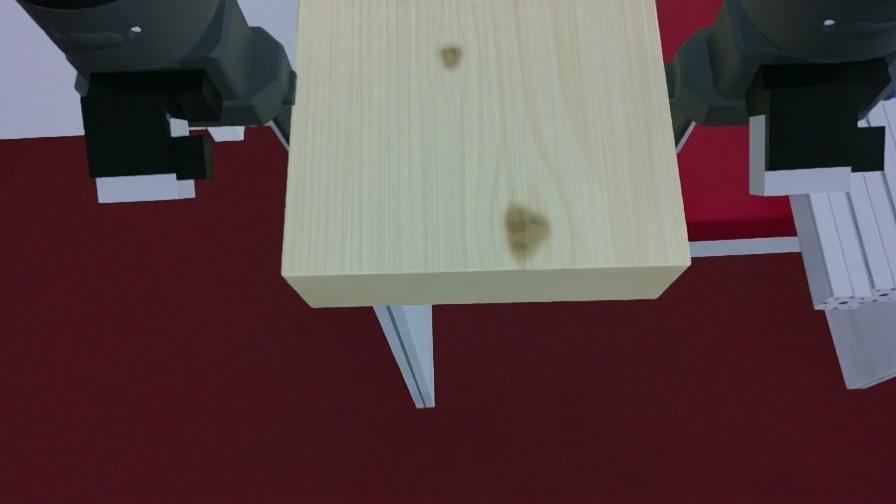

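{"api": "move", "payload": {"base": {"x_m_s": -0.3, "for_s": 1.4}, "joints": {"head_tilt_rad": 0.0}}}

{"api": "move", "payload": {"base": {"turn_rad_s": -0.7, "for_s": 2.246}}}

{"api": "move", "payload": {"base": {"x_m_s": 0.4, "for_s": 3.57}}}

{"api": "move", "payload": {"base": {"turn_rad_s": 0.7, "for_s": 2.232}, "cameras": ["head_camera"]}}

Scene clock: 41.30 s.
Joint torques (N m): left_arm=[-32.3 -18.75 5.68 -19.02 10.46 -7.02 -0.36] | right_arm=[-35.25 18.24 -5.33 -20.44 -9.36 -6.4 0.03]
External joint torques (N m): left_arm=[-12.09 -26.67 -0.69 -12.3 10.44 -6.89 -0.36] | right_arm=[-15.47 26.46 0.59 -14.06 -9.6 -6.32 0.03]
Wrist force (N): left_arm=[56.4 0.3 -18.0] | right_arm=[52.7 -0.1 -17.8]
Wrist torque (N m): left_arm=[-0.26 0.98 0.06] | right_arm=[0.01 1.05 0.19]
Wrist force, peak (N): left_arm=[56.6 0.0 -19.2] | right_arm=[53.1 0.2 -19.1]
move: done
base_odometry: x=-0.050 y=+1.226 heading=+0.000
lidar_m: 0.95 1.58 2.08 4.36 1.47 1.04 1.00 1.05 1.40 3.50 1.39 1.14
base_status: done (sent for 1.4 of 1.4 s)
joint_positions: torso_squat_rad=+0.000 torso_shift_rad=+0.000 torso_pitch_rad=+1.041 torso_yaw_rad=+0.000 left_shoulder_pitch_rad=-1.746 left_shoulder_roll_rad=+0.756 left_shoulder_yaw_rad=-0.355 left_elbow_rad=-1.321 left_forearm_roll_rad=+0.694 left_wrist_pitch_rad=+1.780 left_hand_roll_rad=+2.143 left_gripper_m=+0.084 right_shoulder_pitch_rad=-1.745 right_shoulder_roll_rad=-0.757 right_shoulder_yaw_rad=+0.355 right_elbow_rad=-1.321 right_forearm_roll_rad=-0.695 right_wrist_pitch_rad=+1.780 right_hand_roll_rad=-2.143 right_gripper_m=+0.085 head_pan_rad=+0.000 head_tilt_rad=+0.000
joint_status: all done
wheel_motors_off: 0
motor_effort: left_wheel=-3(21) right_wheel=+5(34)
contact_limits: left_gripper_m 450 mA; right_gripper_m 450 mA
chest: x=+0.0393 y=+0.0001 z=+1.1369 quat_wxyz=(+0.868, +0.000, +0.497, +0.000) (m; base frame)
left_hand: x=+0.5602 y=+0.1703 z=+0.8259 quat_wxyz=(+0.704, -0.017, -0.023, +0.709) (m; base frame)
right_hand: x=+0.5600 y=-0.1702 z=+0.8255 quat_wxyz=(+0.704, +0.016, -0.023, -0.709) (m; base frame)
pictures: none

Scene clock: 45.27 s.
Joint torques (N m): left_arm=[-32.12 -19.18 5.69 -18.91 10.49 -6.9 -0.33] | right_arm=[-35.14 18.53 -5.61 -20.55 -9.36 -6.31 -0.08]
External joint torques (N m): left_arm=[-11.91 -27.1 -0.68 -12.19 10.48 -6.77 -0.33] | right_arm=[-15.36 26.76 0.31 -14.17 -9.59 -6.23 -0.09]
Wrist force (N): left_arm=[56.2 -0.1 -18.5] | right_arm=[52.6 -0.4 -18.4]
Wrist torque (N m): left_arm=[-0.27 0.90 0.12] | right_arm=[0.03 1.02 0.19]
Wrist force, peak (N): left_arm=[57.0 0.3 -18.8] | right_arm=[54.1 -0.1 -18.5]
move: done
base_odometry: x=-0.050 y=+1.226 heading=-1.562
lidar_m: 3.46 1.39 1.16 0.94 1.57 2.08 4.36 1.52 1.07 1.01 1.03 1.38
base_status: done (sent for 2.23 of 2.23 s)
joint_positions: torso_squat_rad=+0.000 torso_shift_rad=+0.000 torso_pitch_rad=+1.041 torso_yaw_rad=+0.000 left_shoulder_pitch_rad=-1.746 left_shoulder_roll_rad=+0.756 left_shoulder_yaw_rad=-0.355 left_elbow_rad=-1.321 left_forearm_roll_rad=+0.694 left_wrist_pitch_rad=+1.780 left_hand_roll_rad=+2.143 left_gripper_m=+0.085 right_shoulder_pitch_rad=-1.745 right_shoulder_roll_rad=-0.757 right_shoulder_yaw_rad=+0.355 right_elbow_rad=-1.321 right_forearm_roll_rad=-0.695 right_wrist_pitch_rad=+1.780 right_hand_roll_rad=-2.143 right_gripper_m=+0.085 head_pan_rad=+0.000 head_tilt_rad=+0.000
joint_status: not commanded
wheel_motors_off: 0
motor_effort: left_wheel=+16(43) right_wheel=-5(41)
contact_limits: left_gripper_m 450 mA; right_gripper_m 450 mA
chest: x=+0.0393 y=+0.0001 z=+1.1368 quat_wxyz=(+0.868, +0.000, +0.497, +0.000) (m; base frame)
left_hand: x=+0.5603 y=+0.1703 z=+0.8259 quat_wxyz=(+0.704, -0.017, -0.023, +0.709) (m; base frame)
right_hand: x=+0.5600 y=-0.1704 z=+0.8255 quat_wxyz=(+0.704, +0.016, -0.023, -0.710) (m; base frame)
pictures: none

Scene clock: 50.13 s.
Joint torques (N m): left_arm=[-32.2 -19.34 5.56 -19.04 10.59 -6.93 -0.31] | right_arm=[-35.26 19.32 -5.56 -20.62 -9.49 -6.41 -0.05]
External joint torques (N m): left_arm=[-11.99 -27.26 -0.81 -12.32 10.58 -6.81 -0.31] | right_arm=[-15.48 27.55 0.36 -14.24 -9.72 -6.33 -0.05]
Wrist force (N): left_arm=[56.2 0.5 -18.6] | right_arm=[53.1 -0.6 -18.3]
Wrist torque (N m): left_arm=[-0.21 0.92 0.09] | right_arm=[0.00 1.04 0.20]
Wrist force, peak (N): left_arm=[57.8 -0.5 -18.9] | right_arm=[54.1 0.1 -19.0]
move: done
base_odometry: x=-0.039 y=-0.200 heading=-1.562
lidar_m: 3.31 1.22 0.86 0.81 0.84 1.78 4.34 1.43 1.03 0.97 0.98 1.31
base_status: done (sent for 3.57 of 3.57 s)
joint_positions: torso_squat_rad=+0.000 torso_shift_rad=+0.000 torso_pitch_rad=+1.041 torso_yaw_rad=+0.000 left_shoulder_pitch_rad=-1.746 left_shoulder_roll_rad=+0.756 left_shoulder_yaw_rad=-0.355 left_elbow_rad=-1.321 left_forearm_roll_rad=+0.694 left_wrist_pitch_rad=+1.780 left_hand_roll_rad=+2.143 left_gripper_m=+0.085 right_shoulder_pitch_rad=-1.745 right_shoulder_roll_rad=-0.757 right_shoulder_yaw_rad=+0.355 right_elbow_rad=-1.321 right_forearm_roll_rad=-0.695 right_wrist_pitch_rad=+1.780 right_hand_roll_rad=-2.143 right_gripper_m=+0.085 head_pan_rad=+0.000 head_tilt_rad=+0.000
joint_status: not commanded
wheel_motors_off: 0
motor_effort: left_wheel=+0(44) right_wheel=+0(28)
contact_limits: left_gripper_m 450 mA; right_gripper_m 450 mA
chest: x=+0.0394 y=+0.0001 z=+1.1368 quat_wxyz=(+0.868, +0.000, +0.497, +0.000) (m; base frame)
left_hand: x=+0.5603 y=+0.1703 z=+0.8258 quat_wxyz=(+0.704, -0.017, -0.023, +0.709) (m; base frame)
right_hand: x=+0.5601 y=-0.1704 z=+0.8255 quat_wxyz=(+0.704, +0.016, -0.023, -0.710) (m; base frame)
pictures: none

Scene clock: 54.10 s.
Joint torques (N m): left_arm=[-31.96 -19.26 5.87 -19.19 10.54 -6.93 -0.22] | right_arm=[-34.86 19.02 -5.16 -20.72 -9.43 -6.16 -0.17]
External joint torques (N m): left_arm=[-11.75 -27.18 -0.5 -12.47 10.53 -6.8 -0.22] | right_arm=[-15.08 27.25 0.76 -14.34 -9.67 -6.08 -0.17]
Wrist force (N): left_arm=[56.0 0.3 -19.3] | right_arm=[52.7 -0.8 -18.4]
Wrist torque (N m): left_arm=[-0.22 0.90 0.11] | right_arm=[0.02 1.00 0.19]
Wrist force, peak (N): left_arm=[57.0 -0.4 -19.1] | right_arm=[53.8 -0.3 -18.7]
move: done
base_odometry: x=-0.039 y=-0.200 heading=+0.000
lidar_m: 0.82 0.86 1.77 4.27 1.40 1.00 0.94 1.00 1.33 3.34 1.20 0.86
base_status: done (sent for 2.23 of 2.23 s)
joint_positions: torso_squat_rad=+0.000 torso_shift_rad=+0.000 torso_pitch_rad=+1.041 torso_yaw_rad=+0.000 left_shoulder_pitch_rad=-1.746 left_shoulder_roll_rad=+0.756 left_shoulder_yaw_rad=-0.355 left_elbow_rad=-1.321 left_forearm_roll_rad=+0.694 left_wrist_pitch_rad=+1.780 left_hand_roll_rad=+2.143 left_gripper_m=+0.085 right_shoulder_pitch_rad=-1.745 right_shoulder_roll_rad=-0.757 right_shoulder_yaw_rad=+0.355 right_elbow_rad=-1.321 right_forearm_roll_rad=-0.695 right_wrist_pitch_rad=+1.780 right_hand_roll_rad=-2.143 right_gripper_m=+0.085 head_pan_rad=+0.000 head_tilt_rad=+0.000
joint_status: not commanded
wheel_motors_off: 0
motor_effort: left_wheel=-5(37) right_wheel=+14(34)
contact_limits: left_gripper_m 450 mA; right_gripper_m 450 mA
chest: x=+0.0393 y=+0.0001 z=+1.1368 quat_wxyz=(+0.868, +0.000, +0.497, +0.000) (m; base frame)
left_hand: x=+0.5603 y=+0.1703 z=+0.8258 quat_wxyz=(+0.704, -0.017, -0.023, +0.710) (m; base frame)
right_hand: x=+0.5601 y=-0.1704 z=+0.8255 quat_wxyz=(+0.704, +0.016, -0.023, -0.710) (m; base frame)
pictures: head_camera
camera_calibration:
head_camera: T_world_to_cam=[[-0.0117522, -0.999504, -0.0292131, 0.0373398], [-0.832602, 0.0259603, -0.553263, 0.911714], [0.553747, 0.0178208, -0.832494, 0.836326], [0, 0, 0, 1]] pos_world=[0.29642, -0.00125113, 1.20174]

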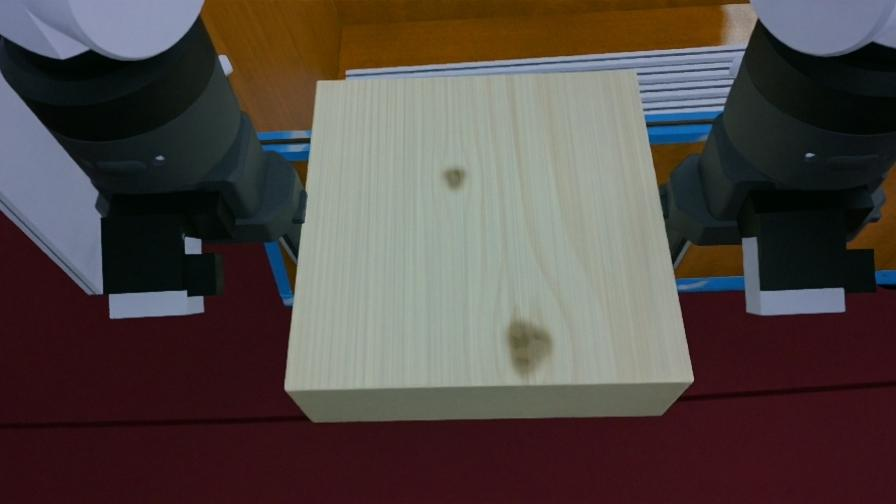

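{"api": "move", "payload": {"base": {"x_m_s": 0.25, "turn_rad_s": -0.2, "for_s": 0.7}}}

{"api": "move", "payload": {"base": {"x_m_s": 0.16, "turn_rad_s": 0.24, "for_s": 0.7}, "joints": {"torso_pitch_rad": 1.1}, "cameras": ["head_camera"]}}

Scene clock: 61.97 s.
Joint torques (N m): left_arm=[-31.9 -19.1 5.78 -19.33 10.6 -6.93 -0.25] | right_arm=[-35.49 18.87 -5.64 -20.76 -9.35 -6.3 0.04]
External joint torques (N m): left_arm=[-11.68 -27.02 -0.59 -12.61 10.59 -6.8 -0.24] | right_arm=[-15.71 27.1 0.28 -14.38 -9.58 -6.22 0.04]
Wrist force (N): left_arm=[56.1 0.4 -18.0] | right_arm=[53.4 -0.7 -17.9]
Wrist torque (N m): left_arm=[-0.23 0.84 0.12] | right_arm=[0.02 1.06 0.18]
Wrist force, peak (N): left_arm=[57.5 0.9 -18.4] | right_arm=[53.9 0.7 -18.4]
move: done
base_odometry: x=+0.136 y=-0.215 heading=-0.140
lidar_m: 0.64 0.65 1.11 3.38 1.97 1.24 1.13 1.15 1.40 2.71 1.14 0.72
base_status: done (sent for 0.7 of 0.7 s)
joint_positions: torso_squat_rad=+0.000 torso_shift_rad=+0.000 torso_pitch_rad=+1.041 torso_yaw_rad=+0.000 left_shoulder_pitch_rad=-1.746 left_shoulder_roll_rad=+0.756 left_shoulder_yaw_rad=-0.355 left_elbow_rad=-1.321 left_forearm_roll_rad=+0.694 left_wrist_pitch_rad=+1.780 left_hand_roll_rad=+2.143 left_gripper_m=+0.085 right_shoulder_pitch_rad=-1.745 right_shoulder_roll_rad=-0.757 right_shoulder_yaw_rad=+0.355 right_elbow_rad=-1.321 right_forearm_roll_rad=-0.695 right_wrist_pitch_rad=+1.780 right_hand_roll_rad=-2.143 right_gripper_m=+0.085 head_pan_rad=+0.000 head_tilt_rad=+0.000
joint_status: not commanded
wheel_motors_off: 0
motor_effort: left_wheel=+0(49) right_wheel=-4(31)
contact_limits: left_gripper_m 450 mA; right_gripper_m 450 mA
chest: x=+0.0394 y=+0.0001 z=+1.1368 quat_wxyz=(+0.868, +0.000, +0.497, +0.000) (m; base frame)
left_hand: x=+0.5603 y=+0.1703 z=+0.8258 quat_wxyz=(+0.704, -0.017, -0.023, +0.709) (m; base frame)
right_hand: x=+0.5601 y=-0.1705 z=+0.8254 quat_wxyz=(+0.704, +0.016, -0.023, -0.710) (m; base frame)
pictures: none

Scene clock: 63.53 s.
Joint torques (N m): left_arm=[-31.68 -20.04 5.32 -19.41 10.83 -6.91 -0.25] | right_arm=[-34.52 19.57 -5.14 -20.88 -9.73 -6.04 -0.01]
External joint torques (N m): left_arm=[-12.17 -27.75 -0.85 -12.57 10.75 -6.89 -0.25] | right_arm=[-15.45 27.6 0.6 -14.41 -9.9 -6.05 -0.01]
Wrist force (N): left_arm=[55.9 -1.0 -19.5] | right_arm=[52.7 0.9 -18.9]
Wrist torque (N m): left_arm=[-0.21 0.81 0.13] | right_arm=[-0.08 1.03 0.16]
Wrist force, peak (N): left_arm=[57.8 -1.4 -17.7] | right_arm=[55.1 -1.3 -17.1]
move: done
base_odometry: x=+0.247 y=-0.222 heading=+0.027
lidar_m: 0.52 0.56 1.04 4.93 1.77 1.29 1.23 1.31 1.76 4.73 0.77 0.55
base_status: done (sent for 0.7 of 0.7 s)
joint_positions: torso_squat_rad=+0.000 torso_shift_rad=+0.000 torso_pitch_rad=+1.101 torso_yaw_rad=+0.000 left_shoulder_pitch_rad=-1.746 left_shoulder_roll_rad=+0.757 left_shoulder_yaw_rad=-0.355 left_elbow_rad=-1.321 left_forearm_roll_rad=+0.694 left_wrist_pitch_rad=+1.780 left_hand_roll_rad=+2.143 left_gripper_m=+0.085 right_shoulder_pitch_rad=-1.745 right_shoulder_roll_rad=-0.757 right_shoulder_yaw_rad=+0.355 right_elbow_rad=-1.320 right_forearm_roll_rad=-0.695 right_wrist_pitch_rad=+1.780 right_hand_roll_rad=-2.143 right_gripper_m=+0.085 head_pan_rad=+0.000 head_tilt_rad=+0.000
joint_status: all done
wheel_motors_off: 0
motor_effort: left_wheel=-19(33) right_wheel=+12(46)
contact_limits: left_gripper_m 450 mA; right_gripper_m 450 mA
chest: x=+0.0482 y=+0.0001 z=+1.1205 quat_wxyz=(+0.852, +0.000, +0.523, +0.000) (m; base frame)
left_hand: x=+0.5496 y=+0.1703 z=+0.7788 quat_wxyz=(+0.704, +0.005, -0.002, +0.710) (m; base frame)
right_hand: x=+0.5494 y=-0.1705 z=+0.7785 quat_wxyz=(+0.704, -0.005, -0.002, -0.710) (m; base frame)
pictures: head_camera
camera_calibration:
head_camera: T_world_to_cam=[[-0.0134869, -0.999504, -0.0284538, 0.0362039], [-0.864315, 0.0259616, -0.502281, 0.85455], [0.502771, 0.0178188, -0.864236, 0.855926], [0, 0, 0, 1]] pos_world=[0.308754, -0.00125112, 1.16998]

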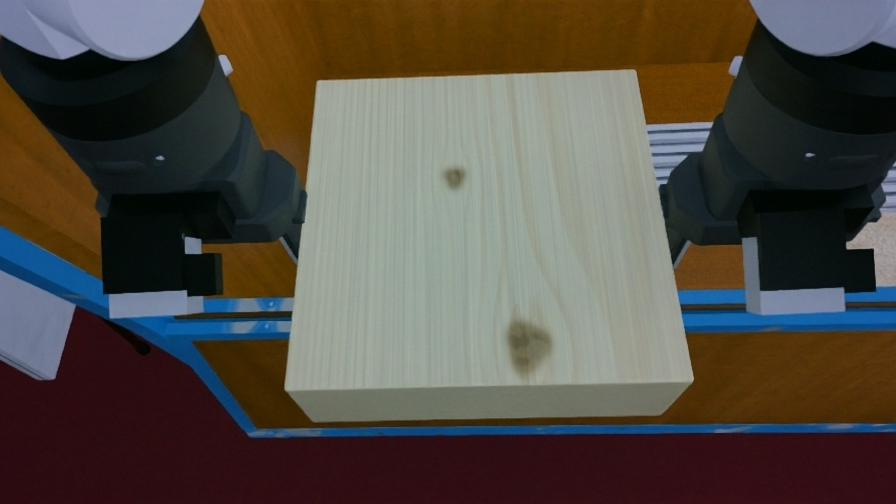

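{"api": "move", "payload": {"base": {"x_m_s": 0.2, "for_s": 0.78}, "joints": {"left_gripper_m": 0.1, "right_gripper_m": 0.093}}}

{"api": "move", "payload": {"joints": {"torso_squat_rad": 0.6, "torso_shift_rad": 0.2, "head_tilt_rad": 0.25}, "min_time_s": 2.2, "cameras": ["head_camera"]}}

{"api": "move", "payload": {"joints": {"left_shoulder_pitch_rad": -1.637, "left_shoulder_roll_rad": 0.691, "left_shoulder_yaw_rad": -0.397, "left_elbow_rad": -1.22, "left_forearm_roll_rad": 0.632, "left_wrist_pitch_rad": 1.57, "left_hand_roll_rad": 2.114, "right_shoulder_pitch_rad": -1.637, "right_shoulder_roll_rad": -0.691, "right_shoulder_yaw_rad": 0.397, "right_elbow_rad": -1.22, "right_forearm_roll_rad": -0.632, "right_wrist_pitch_rad": 1.57, "right_hand_roll_rad": -2.114}, "min_time_s": 1}}

{"api": "move", "payload": {"joints": {"left_shoulder_pitch_rad": -1.511, "left_shoulder_roll_rad": 0.624, "left_shoulder_yaw_rad": -0.441, "left_elbow_rad": -1.125, "left_forearm_roll_rad": 0.566, "left_wrist_pitch_rad": 1.356, "left_hand_roll_rad": 2.111, "right_shoulder_pitch_rad": -1.511, "right_shoulder_roll_rad": -0.624, "right_shoulder_yaw_rad": 0.441, "right_elbow_rad": -1.125, "right_forearm_roll_rad": -0.566, "right_wrist_pitch_rad": 1.356, "right_hand_roll_rad": -2.111}, "min_time_s": 1, "cameras": ["head_camera"]}}

Scene clock: 68.93 s.
Joint torques (N m): left_arm=[-32.27 -18.06 5.6 -19.53 11.08 -6.89 -0.38] | right_arm=[-34.43 19.74 -5.41 -21.03 -9.85 -6.16 0.03]
External joint torques (N m): left_arm=[-12.76 -25.76 -0.57 -12.69 11 -6.87 -0.37] | right_arm=[-15.36 27.77 0.33 -14.55 -10.03 -6.17 0.03]
Wrist force (N): left_arm=[57.3 -1.1 -18.9] | right_arm=[53.8 0.7 -19.0]
Wrist torque (N m): left_arm=[-0.30 0.94 0.16] | right_arm=[-0.06 1.07 0.13]
Wrist force, peak (N): left_arm=[58.3 -1.7 -21.2] | right_arm=[55.8 2.4 -17.7]
move: off_target
base_odometry: x=+0.401 y=-0.218 heading=+0.027
lidar_m: 0.37 0.40 0.86 4.51 1.99 1.45 1.38 1.45 1.98 4.71 0.56 0.41
base_status: done (sent for 0.77 of 0.77 s)
joint_positions: torso_squat_rad=+0.000 torso_shift_rad=+0.000 torso_pitch_rad=+1.101 torso_yaw_rad=+0.000 left_shoulder_pitch_rad=-1.746 left_shoulder_roll_rad=+0.756 left_shoulder_yaw_rad=-0.355 left_elbow_rad=-1.321 left_forearm_roll_rad=+0.694 left_wrist_pitch_rad=+1.780 left_hand_roll_rad=+2.143 left_gripper_m=+0.085 right_shoulder_pitch_rad=-1.745 right_shoulder_roll_rad=-0.757 right_shoulder_yaw_rad=+0.355 right_elbow_rad=-1.320 right_forearm_roll_rad=-0.695 right_wrist_pitch_rad=+1.780 right_hand_roll_rad=-2.143 right_gripper_m=+0.093 head_pan_rad=+0.000 head_tilt_rad=+0.000
joint_status: left_gripper_m off_target (ended at +0.085, target +0.100); the others done
wheel_motors_off: 0
motor_effort: left_wheel=+1(31) right_wheel=+3(35)
contact_limits: left_gripper_m 450 mA; right_gripper_m 450 mA
chest: x=+0.0482 y=+0.0000 z=+1.1206 quat_wxyz=(+0.852, +0.000, +0.523, +0.000) (m; base frame)
left_hand: x=+0.5494 y=+0.1700 z=+0.7788 quat_wxyz=(+0.705, +0.005, -0.002, +0.710) (m; base frame)
right_hand: x=+0.5493 y=-0.1707 z=+0.7785 quat_wxyz=(+0.704, -0.005, -0.002, -0.710) (m; base frame)
pictures: none

Scene clock: 71.43 s.
Joint torques (N m): left_arm=[-14.25 -34.13 7.18 -19.91 11.07 -7.22 -0.08] | right_arm=[-35.63 21.88 -4.61 -21.88 -10.06 -6.34 -0.05]
External joint torques (N m): left_arm=[5.46 -42.06 0.9 -13.15 11.03 -7.17 -0.08] | right_arm=[-16.33 29.87 1.15 -15.4 -10.24 -6.33 -0.05]
Wrist force (N): left_arm=[56.1 -1.7 -18.5] | right_arm=[53.9 1.1 -19.0]
Wrist torque (N m): left_arm=[-0.18 0.77 -0.02] | right_arm=[-0.02 1.03 0.06]
Wrist force, peak (N): left_arm=[63.6 1.5 -17.7] | right_arm=[62.8 0.5 -18.6]
move: contact_stop
base_odometry: x=+0.401 y=-0.218 heading=+0.027
lidar_m: 0.40 0.41 0.87 4.51 2.00 1.44 1.38 1.45 1.98 4.71 0.57 0.42
base_status: not commanded
joint_positions: torso_squat_rad=+0.229 torso_shift_rad=+0.069 torso_pitch_rad=+1.085 torso_yaw_rad=+0.005 left_shoulder_pitch_rad=-1.750 left_shoulder_roll_rad=+0.760 left_shoulder_yaw_rad=-0.355 left_elbow_rad=-1.321 left_forearm_roll_rad=+0.694 left_wrist_pitch_rad=+1.780 left_hand_roll_rad=+2.143 left_gripper_m=+0.090 right_shoulder_pitch_rad=-1.745 right_shoulder_roll_rad=-0.757 right_shoulder_yaw_rad=+0.355 right_elbow_rad=-1.320 right_forearm_roll_rad=-0.694 right_wrist_pitch_rad=+1.780 right_hand_roll_rad=-2.143 right_gripper_m=+0.093 head_pan_rad=+0.000 head_tilt_rad=+0.250
joint_status: torso_squat_rad contact_stop (moved +0.230 of +0.600); torso_shift_rad contact_stop (moved +0.068 of +0.200); the others done
wheel_motors_off: 0
on_its_own: torso_squat_rad is held at +0.229, not at your +0.600, since a contact_stop; torso_shift_rad is held at +0.070, not at your +0.200, since a contact_stop; left_gripper_m moved +0.005 toward your old target +0.100
motor_effort: left_wheel=+4(31) right_wheel=-1(27)
contact_limits: left_gripper_m 450 mA; right_gripper_m 450 mA
chest: x=+0.0925 y=-0.0007 z=+1.1050 quat_wxyz=(+0.856, +0.002, +0.516, +0.002) (m; base frame)
left_hand: x=+0.6010 y=+0.1732 z=+0.7744 quat_wxyz=(+0.703, +0.000, -0.012, +0.711) (m; base frame)
right_hand: x=+0.5993 y=-0.1692 z=+0.7701 quat_wxyz=(+0.705, +0.002, -0.006, -0.709) (m; base frame)
pictures: head_camera
camera_calibration:
head_camera: T_world_to_cam=[[-0.0182934, -0.999396, -0.0295558, 0.0382771], [-0.957245, 0.0260421, -0.288103, 0.659013], [0.288699, 0.0230217, -0.957143, 0.992797], [0, 0, 0, 1]] pos_world=[0.344917, -0.00176396, 1.14124]

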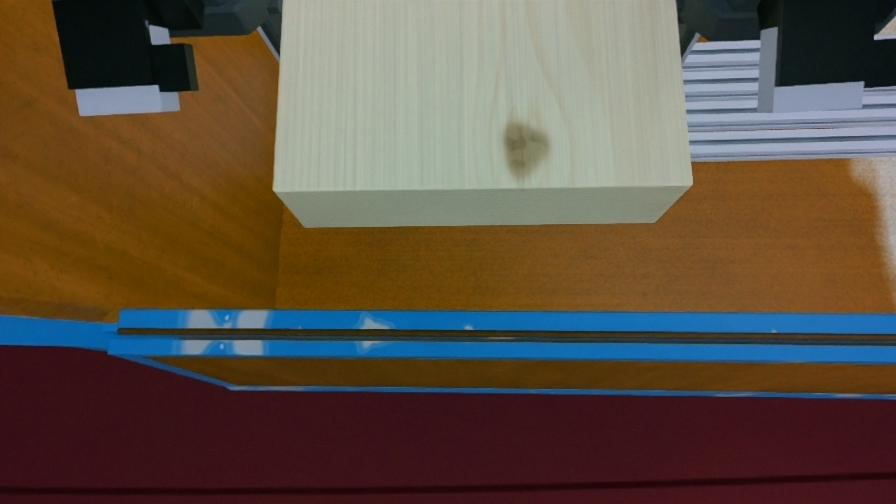

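not run: a stop that you did not command came earlier in this reply.

not run: a stop that you did not command came earlier in this reply.

{"api": "move", "payload": {"joints": {"torso_squat_rad": 0.05, "torso_shift_rad": 0.0, "torso_pitch_rad": 1.1, "torso_yaw_rad": 0.0, "head_pan_rad": 0.5, "head_tilt_rad": -0.2}, "min_time_s": 1, "cameras": ["head_camera"]}}

Scene clock: 74.77 s.
Joint torques (N m): left_arm=[-31.41 -22.69 6.8 -20.01 11.49 -7.24 -0.14] | right_arm=[-35.38 21.9 -4.78 -21.59 -10.39 -6.53 0.01]
External joint torques (N m): left_arm=[-11.9 -30.4 0.62 -13.17 11.41 -7.22 -0.14] | right_arm=[-16.31 29.94 0.96 -15.12 -10.57 -6.55 0.01]
Wrist force (N): left_arm=[60.1 -2.0 -18.7] | right_arm=[57.1 0.9 -18.5]
Wrist torque (N m): left_arm=[-0.22 0.98 0.18] | right_arm=[0.02 1.12 0.12]
Wrist force, peak (N): left_arm=[62.3 -0.7 -18.6] | right_arm=[58.5 1.1 -18.9]
move: done
base_odometry: x=+0.401 y=-0.218 heading=+0.027
lidar_m: 0.38 0.42 0.85 4.51 1.99 1.45 1.38 1.45 1.99 4.71 0.57 0.41
base_status: not commanded
joint_positions: torso_squat_rad=+0.050 torso_shift_rad=+0.000 torso_pitch_rad=+1.101 torso_yaw_rad=+0.000 left_shoulder_pitch_rad=-1.746 left_shoulder_roll_rad=+0.757 left_shoulder_yaw_rad=-0.355 left_elbow_rad=-1.321 left_forearm_roll_rad=+0.694 left_wrist_pitch_rad=+1.780 left_hand_roll_rad=+2.143 left_gripper_m=+0.088 right_shoulder_pitch_rad=-1.745 right_shoulder_roll_rad=-0.757 right_shoulder_yaw_rad=+0.355 right_elbow_rad=-1.320 right_forearm_roll_rad=-0.694 right_wrist_pitch_rad=+1.780 right_hand_roll_rad=-2.143 right_gripper_m=+0.093 head_pan_rad=+0.500 head_tilt_rad=-0.200
joint_status: all done
wheel_motors_off: 0
motor_effort: left_wheel=+1(11) right_wheel=+2(3)
contact_limits: left_gripper_m 450 mA; right_gripper_m 450 mA
chest: x=+0.0482 y=+0.0000 z=+1.1197 quat_wxyz=(+0.852, +0.000, +0.523, +0.000) (m; base frame)
left_hand: x=+0.5496 y=+0.1707 z=+0.7781 quat_wxyz=(+0.704, +0.005, -0.002, +0.710) (m; base frame)
right_hand: x=+0.5493 y=-0.1709 z=+0.7776 quat_wxyz=(+0.704, -0.005, -0.002, -0.710) (m; base frame)
pictures: head_camera
camera_calibration:
head_camera: T_world_to_cam=[[0.207951, -0.865675, -0.45537, 0.492021], [-0.766942, 0.144642, -0.625203, 0.97743], [0.607089, 0.479254, -0.633844, 0.556187], [0, 0, 0, 1]] pos_world=[0.309661, 0.0179985, 1.18768]

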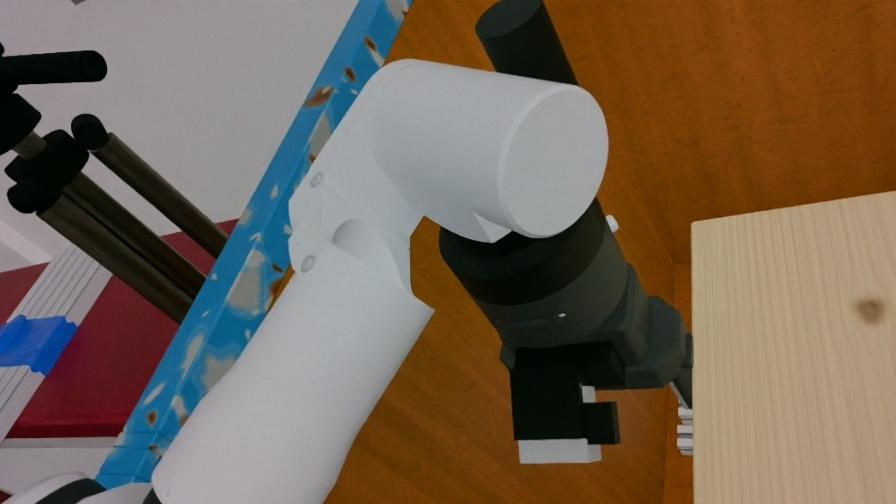

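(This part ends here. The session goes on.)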